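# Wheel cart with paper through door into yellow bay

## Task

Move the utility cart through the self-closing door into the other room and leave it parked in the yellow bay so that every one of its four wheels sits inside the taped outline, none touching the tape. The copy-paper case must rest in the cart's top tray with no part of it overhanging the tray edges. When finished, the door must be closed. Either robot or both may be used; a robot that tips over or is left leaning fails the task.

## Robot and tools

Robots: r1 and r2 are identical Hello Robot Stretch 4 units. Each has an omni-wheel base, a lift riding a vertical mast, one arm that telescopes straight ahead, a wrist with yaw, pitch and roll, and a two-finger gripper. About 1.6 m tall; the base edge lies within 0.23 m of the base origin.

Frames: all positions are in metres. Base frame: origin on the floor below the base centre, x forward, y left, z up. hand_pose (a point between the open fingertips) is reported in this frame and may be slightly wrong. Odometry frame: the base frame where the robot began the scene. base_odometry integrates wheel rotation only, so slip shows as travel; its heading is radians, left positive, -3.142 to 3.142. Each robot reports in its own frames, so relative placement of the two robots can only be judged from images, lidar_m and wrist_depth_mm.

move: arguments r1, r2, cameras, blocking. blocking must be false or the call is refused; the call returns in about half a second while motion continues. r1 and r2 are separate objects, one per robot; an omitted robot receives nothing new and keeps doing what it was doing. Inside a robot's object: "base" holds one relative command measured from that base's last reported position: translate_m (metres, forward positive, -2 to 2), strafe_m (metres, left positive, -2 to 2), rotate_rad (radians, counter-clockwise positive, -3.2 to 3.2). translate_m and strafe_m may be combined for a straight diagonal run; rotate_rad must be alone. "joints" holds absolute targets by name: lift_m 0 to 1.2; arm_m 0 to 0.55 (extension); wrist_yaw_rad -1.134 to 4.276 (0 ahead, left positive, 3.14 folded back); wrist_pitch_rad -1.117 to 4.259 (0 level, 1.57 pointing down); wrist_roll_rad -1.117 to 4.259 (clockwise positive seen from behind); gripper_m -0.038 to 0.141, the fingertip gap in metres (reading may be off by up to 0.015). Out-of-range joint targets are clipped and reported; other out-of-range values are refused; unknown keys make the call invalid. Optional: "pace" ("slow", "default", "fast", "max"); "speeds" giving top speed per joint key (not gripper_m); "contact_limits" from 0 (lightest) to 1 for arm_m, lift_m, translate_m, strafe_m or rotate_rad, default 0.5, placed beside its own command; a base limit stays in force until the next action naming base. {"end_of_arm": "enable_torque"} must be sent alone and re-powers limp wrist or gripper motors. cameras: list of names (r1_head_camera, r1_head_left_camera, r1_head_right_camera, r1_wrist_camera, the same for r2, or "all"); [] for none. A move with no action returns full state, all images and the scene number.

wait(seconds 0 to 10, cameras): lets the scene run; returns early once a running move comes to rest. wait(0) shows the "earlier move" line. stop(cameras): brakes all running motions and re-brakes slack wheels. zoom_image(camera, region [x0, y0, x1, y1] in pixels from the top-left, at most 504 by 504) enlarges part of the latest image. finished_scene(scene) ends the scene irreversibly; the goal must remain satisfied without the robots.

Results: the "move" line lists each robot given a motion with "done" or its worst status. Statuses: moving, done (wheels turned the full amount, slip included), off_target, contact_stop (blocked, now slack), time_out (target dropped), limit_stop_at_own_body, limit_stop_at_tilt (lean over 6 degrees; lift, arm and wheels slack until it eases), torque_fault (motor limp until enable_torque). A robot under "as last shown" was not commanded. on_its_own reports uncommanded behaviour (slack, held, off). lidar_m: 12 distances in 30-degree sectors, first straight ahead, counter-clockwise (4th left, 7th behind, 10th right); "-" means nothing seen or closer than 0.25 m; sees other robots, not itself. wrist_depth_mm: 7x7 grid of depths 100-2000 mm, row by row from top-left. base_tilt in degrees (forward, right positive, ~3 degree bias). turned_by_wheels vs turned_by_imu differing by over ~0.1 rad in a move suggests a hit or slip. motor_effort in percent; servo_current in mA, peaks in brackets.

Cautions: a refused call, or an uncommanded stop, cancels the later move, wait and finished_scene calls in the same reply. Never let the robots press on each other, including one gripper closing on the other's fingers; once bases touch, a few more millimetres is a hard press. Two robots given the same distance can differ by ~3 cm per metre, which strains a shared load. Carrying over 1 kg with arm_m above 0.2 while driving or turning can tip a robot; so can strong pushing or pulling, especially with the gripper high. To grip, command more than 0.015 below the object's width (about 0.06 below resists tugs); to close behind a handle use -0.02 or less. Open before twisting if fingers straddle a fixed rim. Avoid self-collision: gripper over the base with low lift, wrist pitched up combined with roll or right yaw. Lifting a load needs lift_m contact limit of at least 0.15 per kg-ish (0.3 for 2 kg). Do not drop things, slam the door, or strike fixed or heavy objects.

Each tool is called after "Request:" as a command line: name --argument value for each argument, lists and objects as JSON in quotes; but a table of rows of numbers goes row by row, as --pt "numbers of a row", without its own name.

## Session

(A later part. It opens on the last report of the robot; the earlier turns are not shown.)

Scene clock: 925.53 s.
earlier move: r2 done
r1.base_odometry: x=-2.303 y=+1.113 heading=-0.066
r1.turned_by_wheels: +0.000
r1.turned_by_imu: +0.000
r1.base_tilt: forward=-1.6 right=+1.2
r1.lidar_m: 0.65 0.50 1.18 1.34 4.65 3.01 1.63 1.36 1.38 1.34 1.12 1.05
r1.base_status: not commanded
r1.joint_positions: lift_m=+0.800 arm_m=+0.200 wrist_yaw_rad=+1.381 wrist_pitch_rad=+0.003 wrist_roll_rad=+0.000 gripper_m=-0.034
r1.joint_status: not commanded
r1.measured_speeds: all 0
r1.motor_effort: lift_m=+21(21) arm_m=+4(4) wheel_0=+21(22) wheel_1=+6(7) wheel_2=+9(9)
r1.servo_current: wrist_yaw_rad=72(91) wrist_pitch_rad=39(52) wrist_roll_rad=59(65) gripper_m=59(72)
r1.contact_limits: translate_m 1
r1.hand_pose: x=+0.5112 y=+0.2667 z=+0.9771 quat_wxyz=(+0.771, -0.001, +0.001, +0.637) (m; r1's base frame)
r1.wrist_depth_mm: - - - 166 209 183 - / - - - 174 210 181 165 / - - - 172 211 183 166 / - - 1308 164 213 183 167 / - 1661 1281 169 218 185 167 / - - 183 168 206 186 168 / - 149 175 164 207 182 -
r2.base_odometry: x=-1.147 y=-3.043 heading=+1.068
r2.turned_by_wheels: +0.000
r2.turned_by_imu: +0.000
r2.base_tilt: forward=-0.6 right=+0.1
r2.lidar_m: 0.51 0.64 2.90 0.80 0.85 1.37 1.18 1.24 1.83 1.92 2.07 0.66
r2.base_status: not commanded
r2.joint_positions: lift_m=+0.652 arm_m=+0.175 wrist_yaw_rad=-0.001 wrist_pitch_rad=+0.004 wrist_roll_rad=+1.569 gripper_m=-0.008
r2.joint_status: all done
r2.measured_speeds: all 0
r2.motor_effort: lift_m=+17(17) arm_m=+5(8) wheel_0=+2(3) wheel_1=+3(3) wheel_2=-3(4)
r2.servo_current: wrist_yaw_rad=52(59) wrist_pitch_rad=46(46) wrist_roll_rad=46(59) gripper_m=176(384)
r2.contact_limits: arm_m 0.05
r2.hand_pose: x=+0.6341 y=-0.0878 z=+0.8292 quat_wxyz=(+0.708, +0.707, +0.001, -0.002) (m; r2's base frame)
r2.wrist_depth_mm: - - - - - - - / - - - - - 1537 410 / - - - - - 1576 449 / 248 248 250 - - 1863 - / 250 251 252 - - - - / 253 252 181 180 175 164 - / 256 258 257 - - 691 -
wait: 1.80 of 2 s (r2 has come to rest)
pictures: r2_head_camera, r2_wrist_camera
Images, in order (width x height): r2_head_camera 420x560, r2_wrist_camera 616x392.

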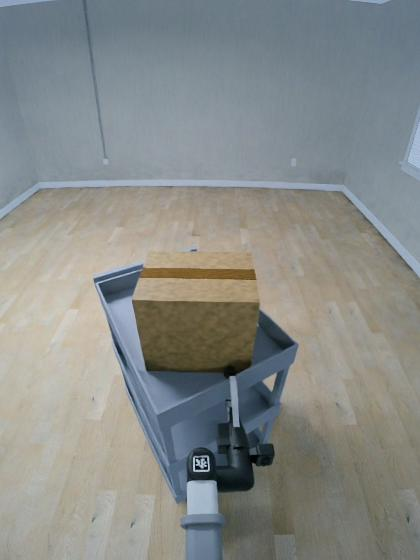

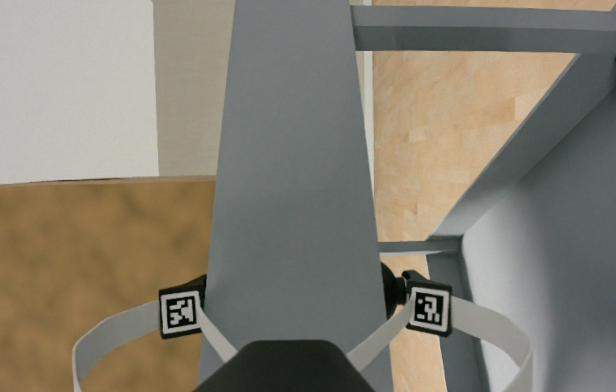

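Request:
move --blocking false --r2 '{"base":{"translate_m":-0.3,"strafe_m":0.14},"pace":"slow"}'

Request:
wait --seconds 4.5 --cameras '["r2_wrist_camera"]'

Request:
move --blocking false --r2 '{"base":{"translate_m":-0.6,"strafe_m":0.26},"pace":"default"}'

Request:
wait --seconds 5 --cameras '["r2_wrist_camera","r2_head_camera","r2_head_left_camera"]'

Scene clock: 936.17 s.
move: r2 moving
r1: as last shown
r1.lidar_m: 0.66 0.50 1.18 1.33 4.67 3.03 1.64 1.38 1.38 1.36 1.12 1.08
r1.servo_current: wrist_yaw_rad=59(78) wrist_pitch_rad=46(46) wrist_roll_rad=39(52) gripper_m=59(65)
r1.contact_limits: translate_m 1
r1.wrist_depth_mm: - - - 166 208 183 - / - - - 175 209 181 165 / - - - 173 211 182 166 / - - 1308 164 213 183 167 / - 1708 1281 169 217 184 167 / - - 183 167 206 185 167 / - 141 176 164 206 182 -
r2.base_odometry: x=-1.158 y=-3.051 heading=+1.067
r2.turned_by_wheels: -0.001
r2.turned_by_imu: +0.000
r2.base_tilt: forward=-0.7 right=+0.1
r2.lidar_m: 0.50 0.63 2.86 0.81 0.87 1.36 1.19 1.26 1.84 1.93 2.08 0.65
r2.base_status: translate_m moving; strafe_m moving
r2.joint_positions: lift_m=+0.652 arm_m=+0.175 wrist_yaw_rad=-0.001 wrist_pitch_rad=+0.004 wrist_roll_rad=+1.569 gripper_m=-0.008
r2.joint_status: not commanded
r2.measured_speeds: translate_m=-0.050 strafe_m=+0.023 rotate_rad=-0.003 lift_m=+0.000 arm_m=+0.000 wrist_yaw_rad=+0.000 wrist_pitch_rad=+0.000 wrist_roll_rad=+0.000
r2.motor_effort: lift_m=+17(17) arm_m=+5(6) wheel_0=-10(14) wheel_1=-7(7) wheel_2=+8(10)
r2.servo_current: wrist_yaw_rad=39(52) wrist_pitch_rad=39(46) wrist_roll_rad=46(52) gripper_m=176(176)
r2.contact_limits: arm_m 0.05
r2.hand_pose: x=+0.6341 y=-0.0878 z=+0.8292 quat_wxyz=(+0.708, +0.707, +0.001, -0.002) (m; r2's base frame)
r2.wrist_depth_mm: - - - - - - - / - - - - - 1576 410 / - - - - - 1661 452 / 247 249 250 - - 1921 - / 251 251 252 - - - - / 253 252 181 180 175 164 - / 257 257 257 - - 691 -
pictures: none

Scene clock: 940.17 s.
earlier move: r2 done
r1.base_odometry: x=-2.303 y=+1.113 heading=-0.066
r1.turned_by_wheels: +0.000
r1.turned_by_imu: +0.000
r1.base_tilt: forward=-1.6 right=+1.2
r1.lidar_m: 0.64 0.49 1.15 1.19 4.63 3.04 1.63 1.37 1.38 1.34 1.12 1.08
r1.base_status: not commanded
r1.joint_positions: lift_m=+0.800 arm_m=+0.200 wrist_yaw_rad=+1.381 wrist_pitch_rad=+0.003 wrist_roll_rad=+0.000 gripper_m=-0.034
r1.joint_status: not commanded
r1.measured_speeds: all 0
r1.motor_effort: lift_m=+21(21) arm_m=+4(4) wheel_0=+21(22) wheel_1=+7(7) wheel_2=+9(9)
r1.servo_current: wrist_yaw_rad=78(91) wrist_pitch_rad=33(52) wrist_roll_rad=52(72) gripper_m=65(65)
r1.contact_limits: translate_m 1
r1.hand_pose: x=+0.5112 y=+0.2667 z=+0.9771 quat_wxyz=(+0.771, -0.001, +0.001, +0.637) (m; r1's base frame)
r1.wrist_depth_mm: - - - 165 209 183 - / - - - 174 210 181 165 / - - - 172 211 183 166 / - - 1138 164 213 183 166 / - - 1078 168 218 185 167 / - - 180 167 205 185 168 / - 155 162 164 208 181 -
r2.base_odometry: x=-1.414 y=-3.238 heading=+1.067
r2.turned_by_wheels: +0.000
r2.turned_by_imu: -0.002
r2.base_tilt: forward=-0.7 right=+0.1
r2.lidar_m: 0.54 3.60 1.12 0.66 0.74 1.20 0.90 0.95 1.38 2.06 2.22 0.63
r2.base_status: done
r2.joint_positions: lift_m=+0.652 arm_m=+0.175 wrist_yaw_rad=-0.003 wrist_pitch_rad=+0.004 wrist_roll_rad=+1.569 gripper_m=-0.008
r2.joint_status: not commanded
r2.measured_speeds: all 0
r2.motor_effort: lift_m=+16(17) arm_m=+5(6) wheel_0=-7(17) wheel_1=-7(9) wheel_2=+2(10)
r2.servo_current: wrist_yaw_rad=33(65) wrist_pitch_rad=46(52) wrist_roll_rad=46(59) gripper_m=156(176)
r2.contact_limits: arm_m 0.05
r2.hand_pose: x=+0.6340 y=-0.0882 z=+0.8292 quat_wxyz=(+0.708, +0.707, +0.000, -0.002) (m; r2's base frame)
r2.wrist_depth_mm: - - - - - 1618 1098 / - - - - - 1576 449 / 282 274 268 - - 1921 - / 233 236 235 - - - - / 248 249 247 185 - - - / 265 257 181 181 175 159 - / 279 281 276 - - - -
wait: 4.00 of 4.5 s (r2 has come to rest)
pictures: r2_wrist_camera
Images, in order (width x height): r2_wrist_camera 616x392.

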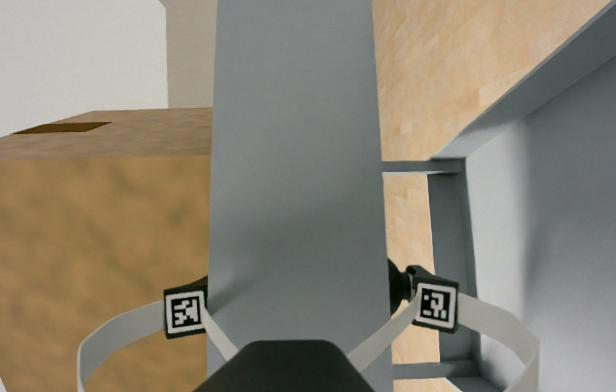

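Scene clock: 940.67 s.
move: r2 moving
r1: as last shown
r1.lidar_m: 0.65 0.49 1.12 1.18 4.66 3.02 1.64 1.38 1.39 1.33 1.11 1.08
r1.motor_effort: lift_m=+21(21) arm_m=+4(4) wheel_0=+22(22) wheel_1=+6(7) wheel_2=+9(9)
r1.servo_current: wrist_yaw_rad=59(78) wrist_pitch_rad=39(52) wrist_roll_rad=39(65) gripper_m=65(65)
r1.contact_limits: translate_m 1
r1.wrist_depth_mm: - - - 165 208 183 - / - - - 174 210 181 165 / - - - 172 212 183 166 / - - 1138 164 212 183 167 / - - 1042 168 219 185 167 / - - 181 167 206 185 167 / - 150 162 164 207 182 -
r2.base_odometry: x=-1.441 y=-3.259 heading=+1.066
r2.turned_by_wheels: -0.001
r2.turned_by_imu: -0.001
r2.base_tilt: forward=-0.6 right=+0.0
r2.lidar_m: 0.54 3.60 0.69 0.66 0.74 1.22 0.87 0.90 1.33 2.07 2.22 0.63
r2.base_status: translate_m moving; strafe_m moving
r2.joint_positions: lift_m=+0.652 arm_m=+0.175 wrist_yaw_rad=-0.003 wrist_pitch_rad=+0.004 wrist_roll_rad=+1.569 gripper_m=-0.008
r2.joint_status: not commanded
r2.measured_speeds: translate_m=-0.122 strafe_m=+0.053 rotate_rad=+0.006 lift_m=+0.000 arm_m=+0.000 wrist_yaw_rad=+0.000 wrist_pitch_rad=+0.000 wrist_roll_rad=+0.000
r2.motor_effort: lift_m=+17(17) arm_m=+4(5) wheel_0=-12(16) wheel_1=-7(9) wheel_2=+11(12)
r2.servo_current: wrist_yaw_rad=46(59) wrist_pitch_rad=46(52) wrist_roll_rad=52(52) gripper_m=163(169)
r2.contact_limits: arm_m 0.05
r2.hand_pose: x=+0.6340 y=-0.0882 z=+0.8292 quat_wxyz=(+0.708, +0.707, +0.000, -0.002) (m; r2's base frame)
r2.wrist_depth_mm: - - - - - 1618 1118 / - - - - - 1618 433 / 266 259 255 - - - - / 233 234 234 - - - - / 248 250 243 185 - 768 - / 266 259 180 181 175 160 - / 289 285 283 - - 699 -
pictures: none

Scene clock: 943.73 s.
earlier move: r2 done
r1.base_odometry: x=-2.303 y=+1.113 heading=-0.066
r1.turned_by_wheels: +0.000
r1.turned_by_imu: +0.000
r1.base_tilt: forward=-1.6 right=+1.2
r1.lidar_m: 0.64 0.52 0.92 3.80 4.65 3.03 1.64 1.38 1.35 1.35 1.12 1.06
r1.base_status: not commanded
r1.joint_positions: lift_m=+0.800 arm_m=+0.200 wrist_yaw_rad=+1.381 wrist_pitch_rad=+0.003 wrist_roll_rad=+0.000 gripper_m=-0.034
r1.joint_status: not commanded
r1.measured_speeds: all 0
r1.motor_effort: lift_m=+21(21) arm_m=+4(4) wheel_0=+21(22) wheel_1=+6(7) wheel_2=+9(9)
r1.servo_current: wrist_yaw_rad=65(98) wrist_pitch_rad=39(52) wrist_roll_rad=78(78) gripper_m=59(72)
r1.contact_limits: translate_m 1
r1.hand_pose: x=+0.5112 y=+0.2667 z=+0.9771 quat_wxyz=(+0.771, -0.001, +0.001, +0.637) (m; r1's base frame)
r1.wrist_depth_mm: - - - 166 208 183 - / - - - 174 209 181 165 / - - - 172 211 183 166 / - - - 164 213 184 167 / - - - 168 218 184 167 / - - 185 167 206 185 168 / - 156 - 163 206 182 -
r2.base_odometry: x=-1.932 y=-3.638 heading=+1.067
r2.turned_by_wheels: +0.000
r2.turned_by_imu: -0.001
r2.base_tilt: forward=-0.7 right=+0.1
r2.lidar_m: 0.57 0.67 0.53 0.50 0.57 3.27 3.24 0.57 0.49 1.45 2.43 0.57
r2.base_status: done
r2.joint_positions: lift_m=+0.652 arm_m=+0.175 wrist_yaw_rad=-0.003 wrist_pitch_rad=+0.004 wrist_roll_rad=+1.569 gripper_m=-0.008
r2.joint_status: not commanded
r2.measured_speeds: all 0
r2.motor_effort: lift_m=+17(17) arm_m=+5(5) wheel_0=-2(16) wheel_1=-4(9) wheel_2=+1(15)
r2.servo_current: wrist_yaw_rad=46(59) wrist_pitch_rad=46(52) wrist_roll_rad=39(65) gripper_m=156(169)
r2.contact_limits: arm_m 0.05
r2.hand_pose: x=+0.6340 y=-0.0882 z=+0.8292 quat_wxyz=(+0.708, +0.707, +0.000, -0.002) (m; r2's base frame)
r2.wrist_depth_mm: 245 242 135 135 - - - / 202 202 141 142 - - - / 182 182 148 149 - 750 - / 213 216 156 156 - - - / 262 263 167 165 - 683 - / 340 303 177 175 173 167 - / - - - - - 1661 -
wait: 3.07 of 5 s (r2 has come to rest)
pictures: r2_head_camera, r2_head_left_camera, r2_wrist_camera
Images, in order (width x height): r2_head_camera 420x560, r2_head_left_camera 420x672, r2_wrist_camera 616x392.

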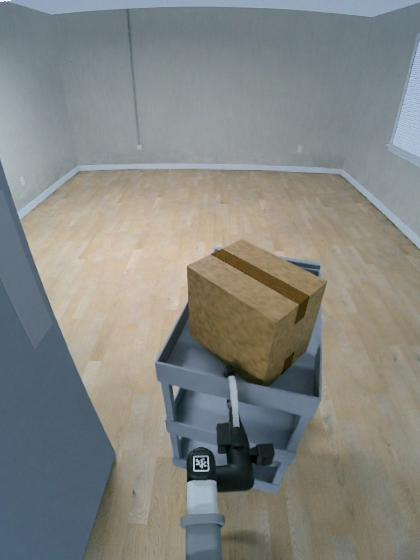

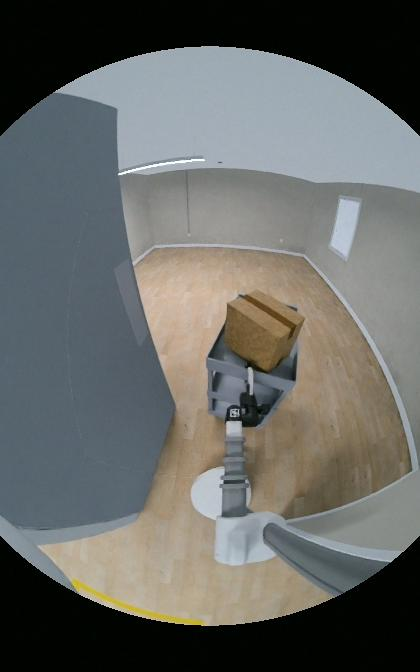

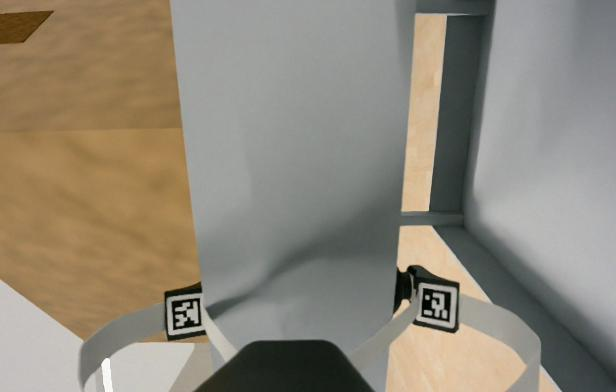

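Request:
move --blocking false --r2 '{"base":{"translate_m":-0.8,"strafe_m":0.0}}'

Request:
wait --seconds 5 --cameras '["r2_head_camera","r2_head_left_camera","r2_head_right_camera"]'

Scene clock: 975.00 s.
move: r2 moving
r1: as last shown
r1.base_tilt: forward=-1.6 right=+1.3
r1.lidar_m: 0.64 0.51 0.93 3.79 4.68 3.04 1.66 1.38 1.38 1.35 1.12 1.06
r1.motor_effort: lift_m=+21(21) arm_m=+4(4) wheel_0=+21(22) wheel_1=+7(7) wheel_2=+9(9)
r1.servo_current: wrist_yaw_rad=59(78) wrist_pitch_rad=39(46) wrist_roll_rad=46(59) gripper_m=59(65)
r1.contact_limits: translate_m 1
r1.wrist_depth_mm: - - - 165 209 182 - / - - - 174 210 181 166 / - - - 172 211 183 166 / - - - 164 213 183 167 / - - - 167 218 183 167 / - - 185 168 206 186 168 / - 156 - 164 207 182 -
r2.base_odometry: x=-1.947 y=-3.665 heading=+1.067
r2.turned_by_wheels: +0.000
r2.turned_by_imu: +0.001
r2.base_tilt: forward=-0.7 right=+0.0
r2.lidar_m: 0.59 0.69 0.51 0.51 0.60 3.27 3.20 0.51 0.44 1.29 2.42 0.55
r2.base_status: translate_m moving; strafe_m moving
r2.joint_positions: lift_m=+0.652 arm_m=+0.175 wrist_yaw_rad=+0.000 wrist_pitch_rad=+0.004 wrist_roll_rad=+1.569 gripper_m=-0.008
r2.joint_status: not commanded
r2.measured_speeds: translate_m=-0.123 strafe_m=+0.000 rotate_rad=-0.003 lift_m=+0.000 arm_m=+0.000 wrist_yaw_rad=+0.016 wrist_pitch_rad=+0.000 wrist_roll_rad=+0.000
r2.motor_effort: lift_m=+17(17) arm_m=+4(5) wheel_0=-7(10) wheel_1=-8(10) wheel_2=+15(16)
r2.servo_current: wrist_yaw_rad=39(59) wrist_pitch_rad=39(46) wrist_roll_rad=46(59) gripper_m=150(156)
r2.contact_limits: arm_m 0.05
r2.hand_pose: x=+0.6343 y=-0.0875 z=+0.8292 quat_wxyz=(+0.708, +0.707, +0.001, -0.001) (m; r2's base frame)
r2.wrist_depth_mm: 236 228 132 133 - - - / 199 197 138 139 - - - / 180 180 146 147 - 750 - / 212 213 155 155 - - - / 264 265 166 164 - 661 - / 347 309 177 175 173 167 - / - - - - - 1661 -
pictures: none

Scene clock: 978.67 s.
earlier move: r2 done
r1.base_odometry: x=-2.303 y=+1.113 heading=-0.066
r1.turned_by_wheels: +0.000
r1.turned_by_imu: +0.000
r1.base_tilt: forward=-1.6 right=+1.2
r1.lidar_m: 0.64 0.51 3.35 3.80 4.66 3.01 1.64 1.38 1.37 1.34 1.12 1.06
r1.base_status: not commanded
r1.joint_positions: lift_m=+0.800 arm_m=+0.200 wrist_yaw_rad=+1.381 wrist_pitch_rad=+0.003 wrist_roll_rad=+0.000 gripper_m=-0.034
r1.joint_status: not commanded
r1.measured_speeds: all 0
r1.motor_effort: lift_m=+21(21) arm_m=+4(4) wheel_0=+22(22) wheel_1=+6(7) wheel_2=+9(9)
r1.servo_current: wrist_yaw_rad=72(91) wrist_pitch_rad=46(52) wrist_roll_rad=39(65) gripper_m=59(72)
r1.contact_limits: translate_m 1
r1.hand_pose: x=+0.5112 y=+0.2667 z=+0.9771 quat_wxyz=(+0.771, -0.001, +0.001, +0.637) (m; r1's base frame)
r1.wrist_depth_mm: - - - 166 208 183 - / - - - 174 209 181 165 / - - - 172 211 182 166 / - - - 165 213 183 167 / - - - 168 218 185 167 / - - 185 167 205 186 168 / - 156 - 163 208 182 -
r2.base_odometry: x=-2.318 y=-4.338 heading=+1.067
r2.turned_by_wheels: +0.000
r2.turned_by_imu: +0.002
r2.base_tilt: forward=-0.7 right=+0.0
r2.lidar_m: 0.58 0.82 0.74 2.06 2.70 2.50 2.42 2.58 2.26 1.23 0.49 0.54
r2.base_status: done
r2.joint_positions: lift_m=+0.652 arm_m=+0.175 wrist_yaw_rad=+0.002 wrist_pitch_rad=+0.004 wrist_roll_rad=+1.569 gripper_m=-0.008
r2.joint_status: not commanded
r2.measured_speeds: all 0
r2.motor_effort: lift_m=+17(17) arm_m=+4(5) wheel_0=+0(10) wheel_1=-2(10) wheel_2=+2(18)
r2.servo_current: wrist_yaw_rad=46(59) wrist_pitch_rad=46(52) wrist_roll_rad=46(59) gripper_m=156(163)
r2.contact_limits: arm_m 0.05
r2.hand_pose: x=+0.6345 y=-0.0868 z=+0.8292 quat_wxyz=(+0.708, +0.707, +0.002, -0.001) (m; r2's base frame)
r2.wrist_depth_mm: 255 241 136 137 - - - / 207 206 143 143 - - - / 181 186 150 150 - 741 - / 212 213 158 156 - - - / 258 262 167 166 - 691 - / 332 300 177 176 174 165 - / - 159 1042 - - 1661 -
wait: 3.67 of 5 s (r2 has come to rest)
pictures: r2_head_camera, r2_head_left_camera, r2_head_right_camera
Images, in order (width x height): r2_head_camera 420x560, r2_head_left_camera 420x672, r2_head_right_camera 420x672.

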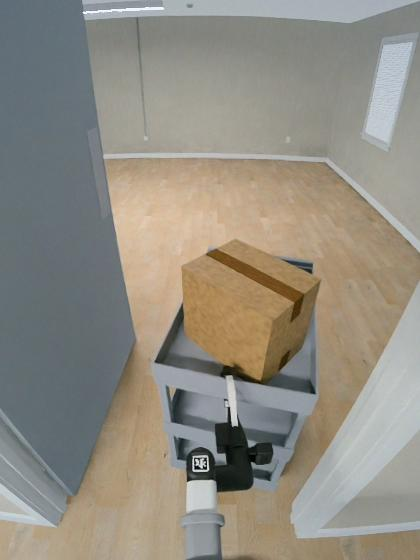

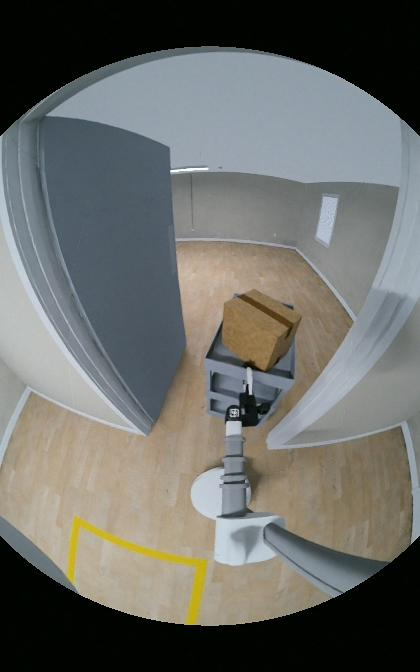

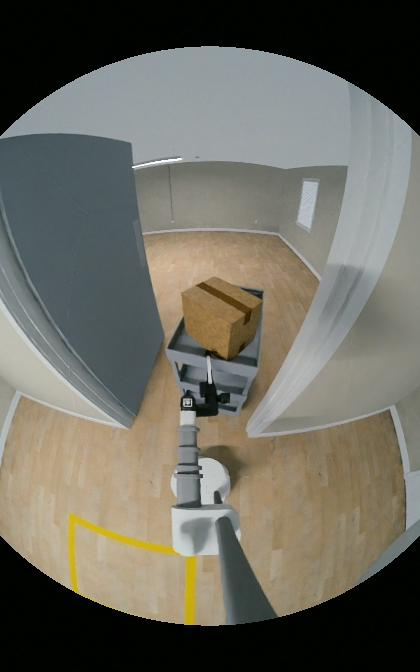

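Request:
move --blocking false --r2 '{"base":{"translate_m":-0.12,"strafe_m":0.16},"pace":"slow"}'

Request:
wait --seconds 3.5 --cameras '["r2_head_camera","r2_head_left_camera"]'

Scene clock: 987.83 s.
move: r2 moving
r1: as last shown
r1.lidar_m: 0.64 0.50 3.31 3.82 4.66 3.04 1.64 1.38 1.36 1.33 1.12 1.04
r1.servo_current: wrist_yaw_rad=85(85) wrist_pitch_rad=39(46) wrist_roll_rad=52(65) gripper_m=65(65)
r1.contact_limits: translate_m 1
r1.wrist_depth_mm: - - - 165 208 183 - / - - - 175 208 181 166 / - - - 172 211 182 165 / - - - 164 212 183 167 / - - - 169 218 184 167 / - - 185 167 206 186 168 / - 156 - 164 207 181 -
r2.base_odometry: x=-2.330 y=-4.340 heading=+1.067
r2.turned_by_wheels: +0.000
r2.turned_by_imu: +0.000
r2.base_tilt: forward=-0.7 right=+0.1
r2.lidar_m: 0.57 0.82 0.76 2.10 2.68 2.49 2.41 2.58 2.26 1.25 0.53 0.56
r2.base_status: translate_m moving; strafe_m moving
r2.joint_positions: lift_m=+0.652 arm_m=+0.175 wrist_yaw_rad=+0.001 wrist_pitch_rad=+0.004 wrist_roll_rad=+1.569 gripper_m=-0.008
r2.joint_status: not commanded
r2.measured_speeds: translate_m=-0.030 strafe_m=+0.039 rotate_rad=-0.005 lift_m=+0.000 arm_m=+0.000 wrist_yaw_rad=-0.016 wrist_pitch_rad=+0.000 wrist_roll_rad=+0.000
r2.motor_effort: lift_m=+17(17) arm_m=+4(4) wheel_0=-8(13) wheel_1=+4(6) wheel_2=+8(10)
r2.servo_current: wrist_yaw_rad=33(52) wrist_pitch_rad=46(46) wrist_roll_rad=46(52) gripper_m=150(150)
r2.contact_limits: arm_m 0.05
r2.hand_pose: x=+0.6344 y=-0.0871 z=+0.8292 quat_wxyz=(+0.708, +0.707, +0.002, -0.001) (m; r2's base frame)
r2.wrist_depth_mm: 259 255 139 139 - - - / 209 208 145 145 - - - / 188 187 153 152 - 741 - / 214 216 159 159 - - - / 258 262 168 167 186 691 - / 325 297 178 177 175 165 - / - 1098 1060 - - 1618 -
pictures: none

Scene clock: 990.60 s.
earlier move: r2 done
r1.base_odometry: x=-2.303 y=+1.113 heading=-0.066
r1.turned_by_wheels: +0.000
r1.turned_by_imu: +0.000
r1.base_tilt: forward=-1.6 right=+1.3
r1.lidar_m: 0.65 0.50 3.34 3.80 4.65 3.03 1.65 1.38 1.38 1.38 1.13 1.06
r1.base_status: not commanded
r1.joint_positions: lift_m=+0.800 arm_m=+0.200 wrist_yaw_rad=+1.381 wrist_pitch_rad=+0.003 wrist_roll_rad=+0.000 gripper_m=-0.034
r1.joint_status: not commanded
r1.measured_speeds: all 0
r1.motor_effort: lift_m=+21(21) arm_m=+4(4) wheel_0=+22(22) wheel_1=+6(7) wheel_2=+9(9)
r1.servo_current: wrist_yaw_rad=72(91) wrist_pitch_rad=46(52) wrist_roll_rad=46(65) gripper_m=59(65)
r1.contact_limits: translate_m 1
r1.hand_pose: x=+0.5112 y=+0.2667 z=+0.9771 quat_wxyz=(+0.771, -0.001, +0.001, +0.637) (m; r1's base frame)
r1.wrist_depth_mm: - - - 166 210 183 - / - - - 174 209 181 165 / - - - 172 211 182 166 / - - - 164 213 183 167 / - - - 168 219 184 168 / - - 185 167 206 185 168 / - 156 - 164 207 182 -
r2.base_odometry: x=-2.516 y=-4.366 heading=+1.066
r2.turned_by_wheels: +0.000
r2.turned_by_imu: -0.001
r2.base_tilt: forward=-0.7 right=+0.1
r2.lidar_m: 0.56 0.72 0.80 2.36 2.52 2.35 2.30 2.46 2.44 1.64 0.72 0.52
r2.base_status: done
r2.joint_positions: lift_m=+0.652 arm_m=+0.175 wrist_yaw_rad=-0.005 wrist_pitch_rad=+0.004 wrist_roll_rad=+1.569 gripper_m=-0.008
r2.joint_status: not commanded
r2.measured_speeds: all 0
r2.motor_effort: lift_m=+17(17) arm_m=+4(4) wheel_0=-8(19) wheel_1=+3(6) wheel_2=+1(10)
r2.servo_current: wrist_yaw_rad=46(65) wrist_pitch_rad=39(59) wrist_roll_rad=46(59) gripper_m=150(156)
r2.contact_limits: arm_m 0.05
r2.hand_pose: x=+0.6339 y=-0.0888 z=+0.8292 quat_wxyz=(+0.708, +0.707, +0.000, -0.003) (m; r2's base frame)
r2.wrist_depth_mm: 191 186 115 112 112 - - / 172 172 120 119 121 - - / 165 167 128 131 - - - / 211 211 142 142 143 661 - / 293 296 156 156 - 1499 - / - 384 178 177 174 166 - / - - - - - - -
wait: 2.77 of 3.5 s (r2 has come to rest)
pictures: r2_head_camera, r2_head_left_camera
Images, in order (width x height): r2_head_camera 420x560, r2_head_left_camera 420x672.

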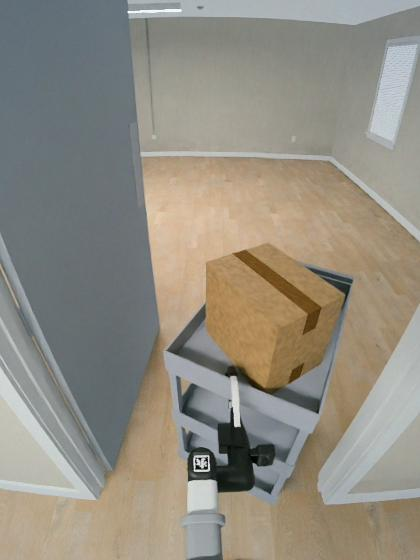

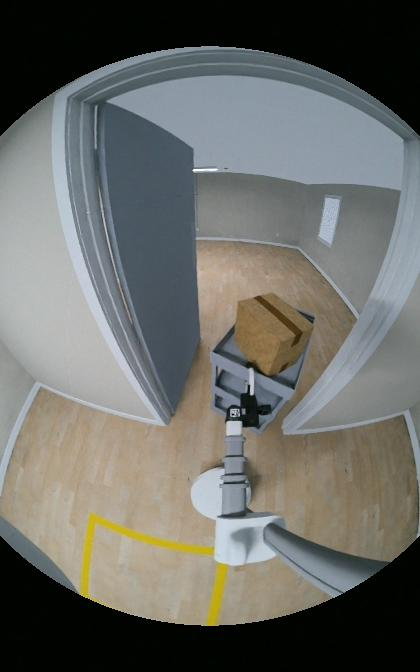

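Request:
move --blocking false --r2 '{"base":{"translate_m":-0.4},"pace":"slow"}'

Request:
wait --seconds 5 --cameras '["r2_head_camera","r2_head_left_camera"]'

Scene clock: 999.30 s.
move: r2 moving
r1: as last shown
r1.base_tilt: forward=-1.6 right=+1.2
r1.lidar_m: 0.64 0.48 3.34 3.77 4.66 3.02 1.66 1.38 1.35 1.35 1.12 1.06
r1.servo_current: wrist_yaw_rad=59(78) wrist_pitch_rad=46(52) wrist_roll_rad=52(65) gripper_m=59(65)
r1.contact_limits: translate_m 1
r1.wrist_depth_mm: - - - 166 208 183 - / - - - 174 209 181 165 / - - - 172 211 182 166 / - - - 165 213 183 167 / - - - 168 219 184 167 / - - 185 168 206 185 168 / - 156 - 163 206 182 -
r2.base_odometry: x=-2.522 y=-4.377 heading=+1.066
r2.turned_by_wheels: +0.000
r2.turned_by_imu: +0.000
r2.base_tilt: forward=-0.6 right=+0.1
r2.lidar_m: 0.58 0.72 0.80 2.36 2.53 2.35 2.27 2.45 2.42 1.69 0.72 0.54
r2.base_status: translate_m moving
r2.joint_positions: lift_m=+0.652 arm_m=+0.175 wrist_yaw_rad=-0.003 wrist_pitch_rad=+0.004 wrist_roll_rad=+1.569 gripper_m=-0.008
r2.joint_status: not commanded
r2.measured_speeds: translate_m=-0.048 strafe_m=+0.000 rotate_rad=-0.002 lift_m=+0.000 arm_m=+0.000 wrist_yaw_rad=+0.012 wrist_pitch_rad=+0.000 wrist_roll_rad=+0.000
r2.motor_effort: lift_m=+16(17) arm_m=+4(4) wheel_0=-7(12) wheel_1=-7(8) wheel_2=+10(10)
r2.servo_current: wrist_yaw_rad=39(59) wrist_pitch_rad=46(46) wrist_roll_rad=46(52) gripper_m=150(163)
r2.contact_limits: arm_m 0.05
r2.hand_pose: x=+0.6340 y=-0.0883 z=+0.8292 quat_wxyz=(+0.708, +0.707, +0.000, -0.003) (m; r2's base frame)
r2.wrist_depth_mm: 188 180 108 109 109 - - / 170 166 117 116 119 - - / 161 163 126 128 - - - / 210 210 140 143 - 676 - / 298 300 154 156 - 1576 - / - 402 178 177 173 165 - / - - - - - - -
pictures: none

Scene clock: 1004.07 s.
earlier move: r2 done
r1.base_odometry: x=-2.303 y=+1.113 heading=-0.066
r1.turned_by_wheels: +0.000
r1.turned_by_imu: +0.000
r1.base_tilt: forward=-1.6 right=+1.2
r1.lidar_m: 0.64 0.49 3.36 3.80 4.68 3.02 1.63 1.36 1.39 1.36 1.11 1.07
r1.base_status: not commanded
r1.joint_positions: lift_m=+0.800 arm_m=+0.200 wrist_yaw_rad=+1.381 wrist_pitch_rad=+0.003 wrist_roll_rad=+0.000 gripper_m=-0.034
r1.joint_status: not commanded
r1.measured_speeds: all 0
r1.motor_effort: lift_m=+21(21) arm_m=+4(4) wheel_0=+22(22) wheel_1=+7(7) wheel_2=+9(9)
r1.servo_current: wrist_yaw_rad=65(91) wrist_pitch_rad=46(52) wrist_roll_rad=52(72) gripper_m=59(72)
r1.contact_limits: translate_m 1
r1.hand_pose: x=+0.5112 y=+0.2667 z=+0.9771 quat_wxyz=(+0.771, -0.001, +0.001, +0.637) (m; r1's base frame)
r1.wrist_depth_mm: - - - 166 209 183 - / - - - 175 208 181 165 / - - - 172 211 182 166 / - - - 164 213 183 167 / - - - 168 218 184 167 / - - 185 167 206 186 167 / - 156 - 164 206 182 -
r2.base_odometry: x=-2.709 y=-4.716 heading=+1.067
r2.turned_by_wheels: +0.001
r2.turned_by_imu: +0.003
r2.base_tilt: forward=-0.7 right=+0.1
r2.lidar_m: 0.60 1.05 1.41 2.39 2.54 1.95 1.89 2.03 2.38 2.33 1.23 0.55
r2.base_status: done
r2.joint_positions: lift_m=+0.652 arm_m=+0.175 wrist_yaw_rad=+0.001 wrist_pitch_rad=+0.005 wrist_roll_rad=+1.569 gripper_m=-0.008
r2.joint_status: not commanded
r2.measured_speeds: all 0
r2.motor_effort: lift_m=+17(17) arm_m=+4(4) wheel_0=+1(12) wheel_1=-3(9) wheel_2=+9(14)
r2.servo_current: wrist_yaw_rad=46(59) wrist_pitch_rad=46(46) wrist_roll_rad=52(65) gripper_m=150(163)
r2.contact_limits: arm_m 0.05
r2.hand_pose: x=+0.6344 y=-0.0870 z=+0.8290 quat_wxyz=(+0.708, +0.707, +0.002, -0.001) (m; r2's base frame)
r2.wrist_depth_mm: 207 205 122 122 - - - / 186 184 131 129 - - - / 172 172 138 139 - - - / 209 210 147 149 - 732 - / 273 274 160 161 - 640 - / 364 334 177 175 174 163 - / - - 136 - - - -
wait: 4.77 of 5 s (r2 has come to rest)
pictures: r2_head_camera, r2_head_left_camera
Images, in order (width x height): r2_head_camera 420x560, r2_head_left_camera 420x672.

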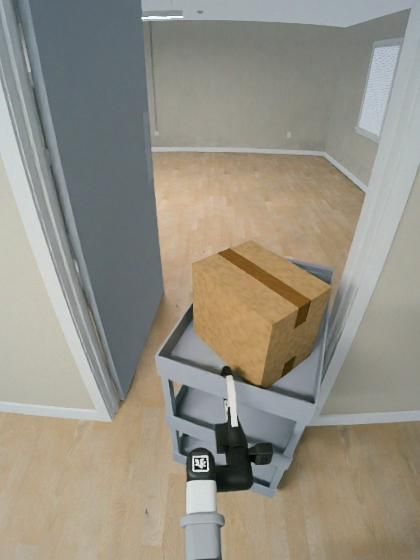

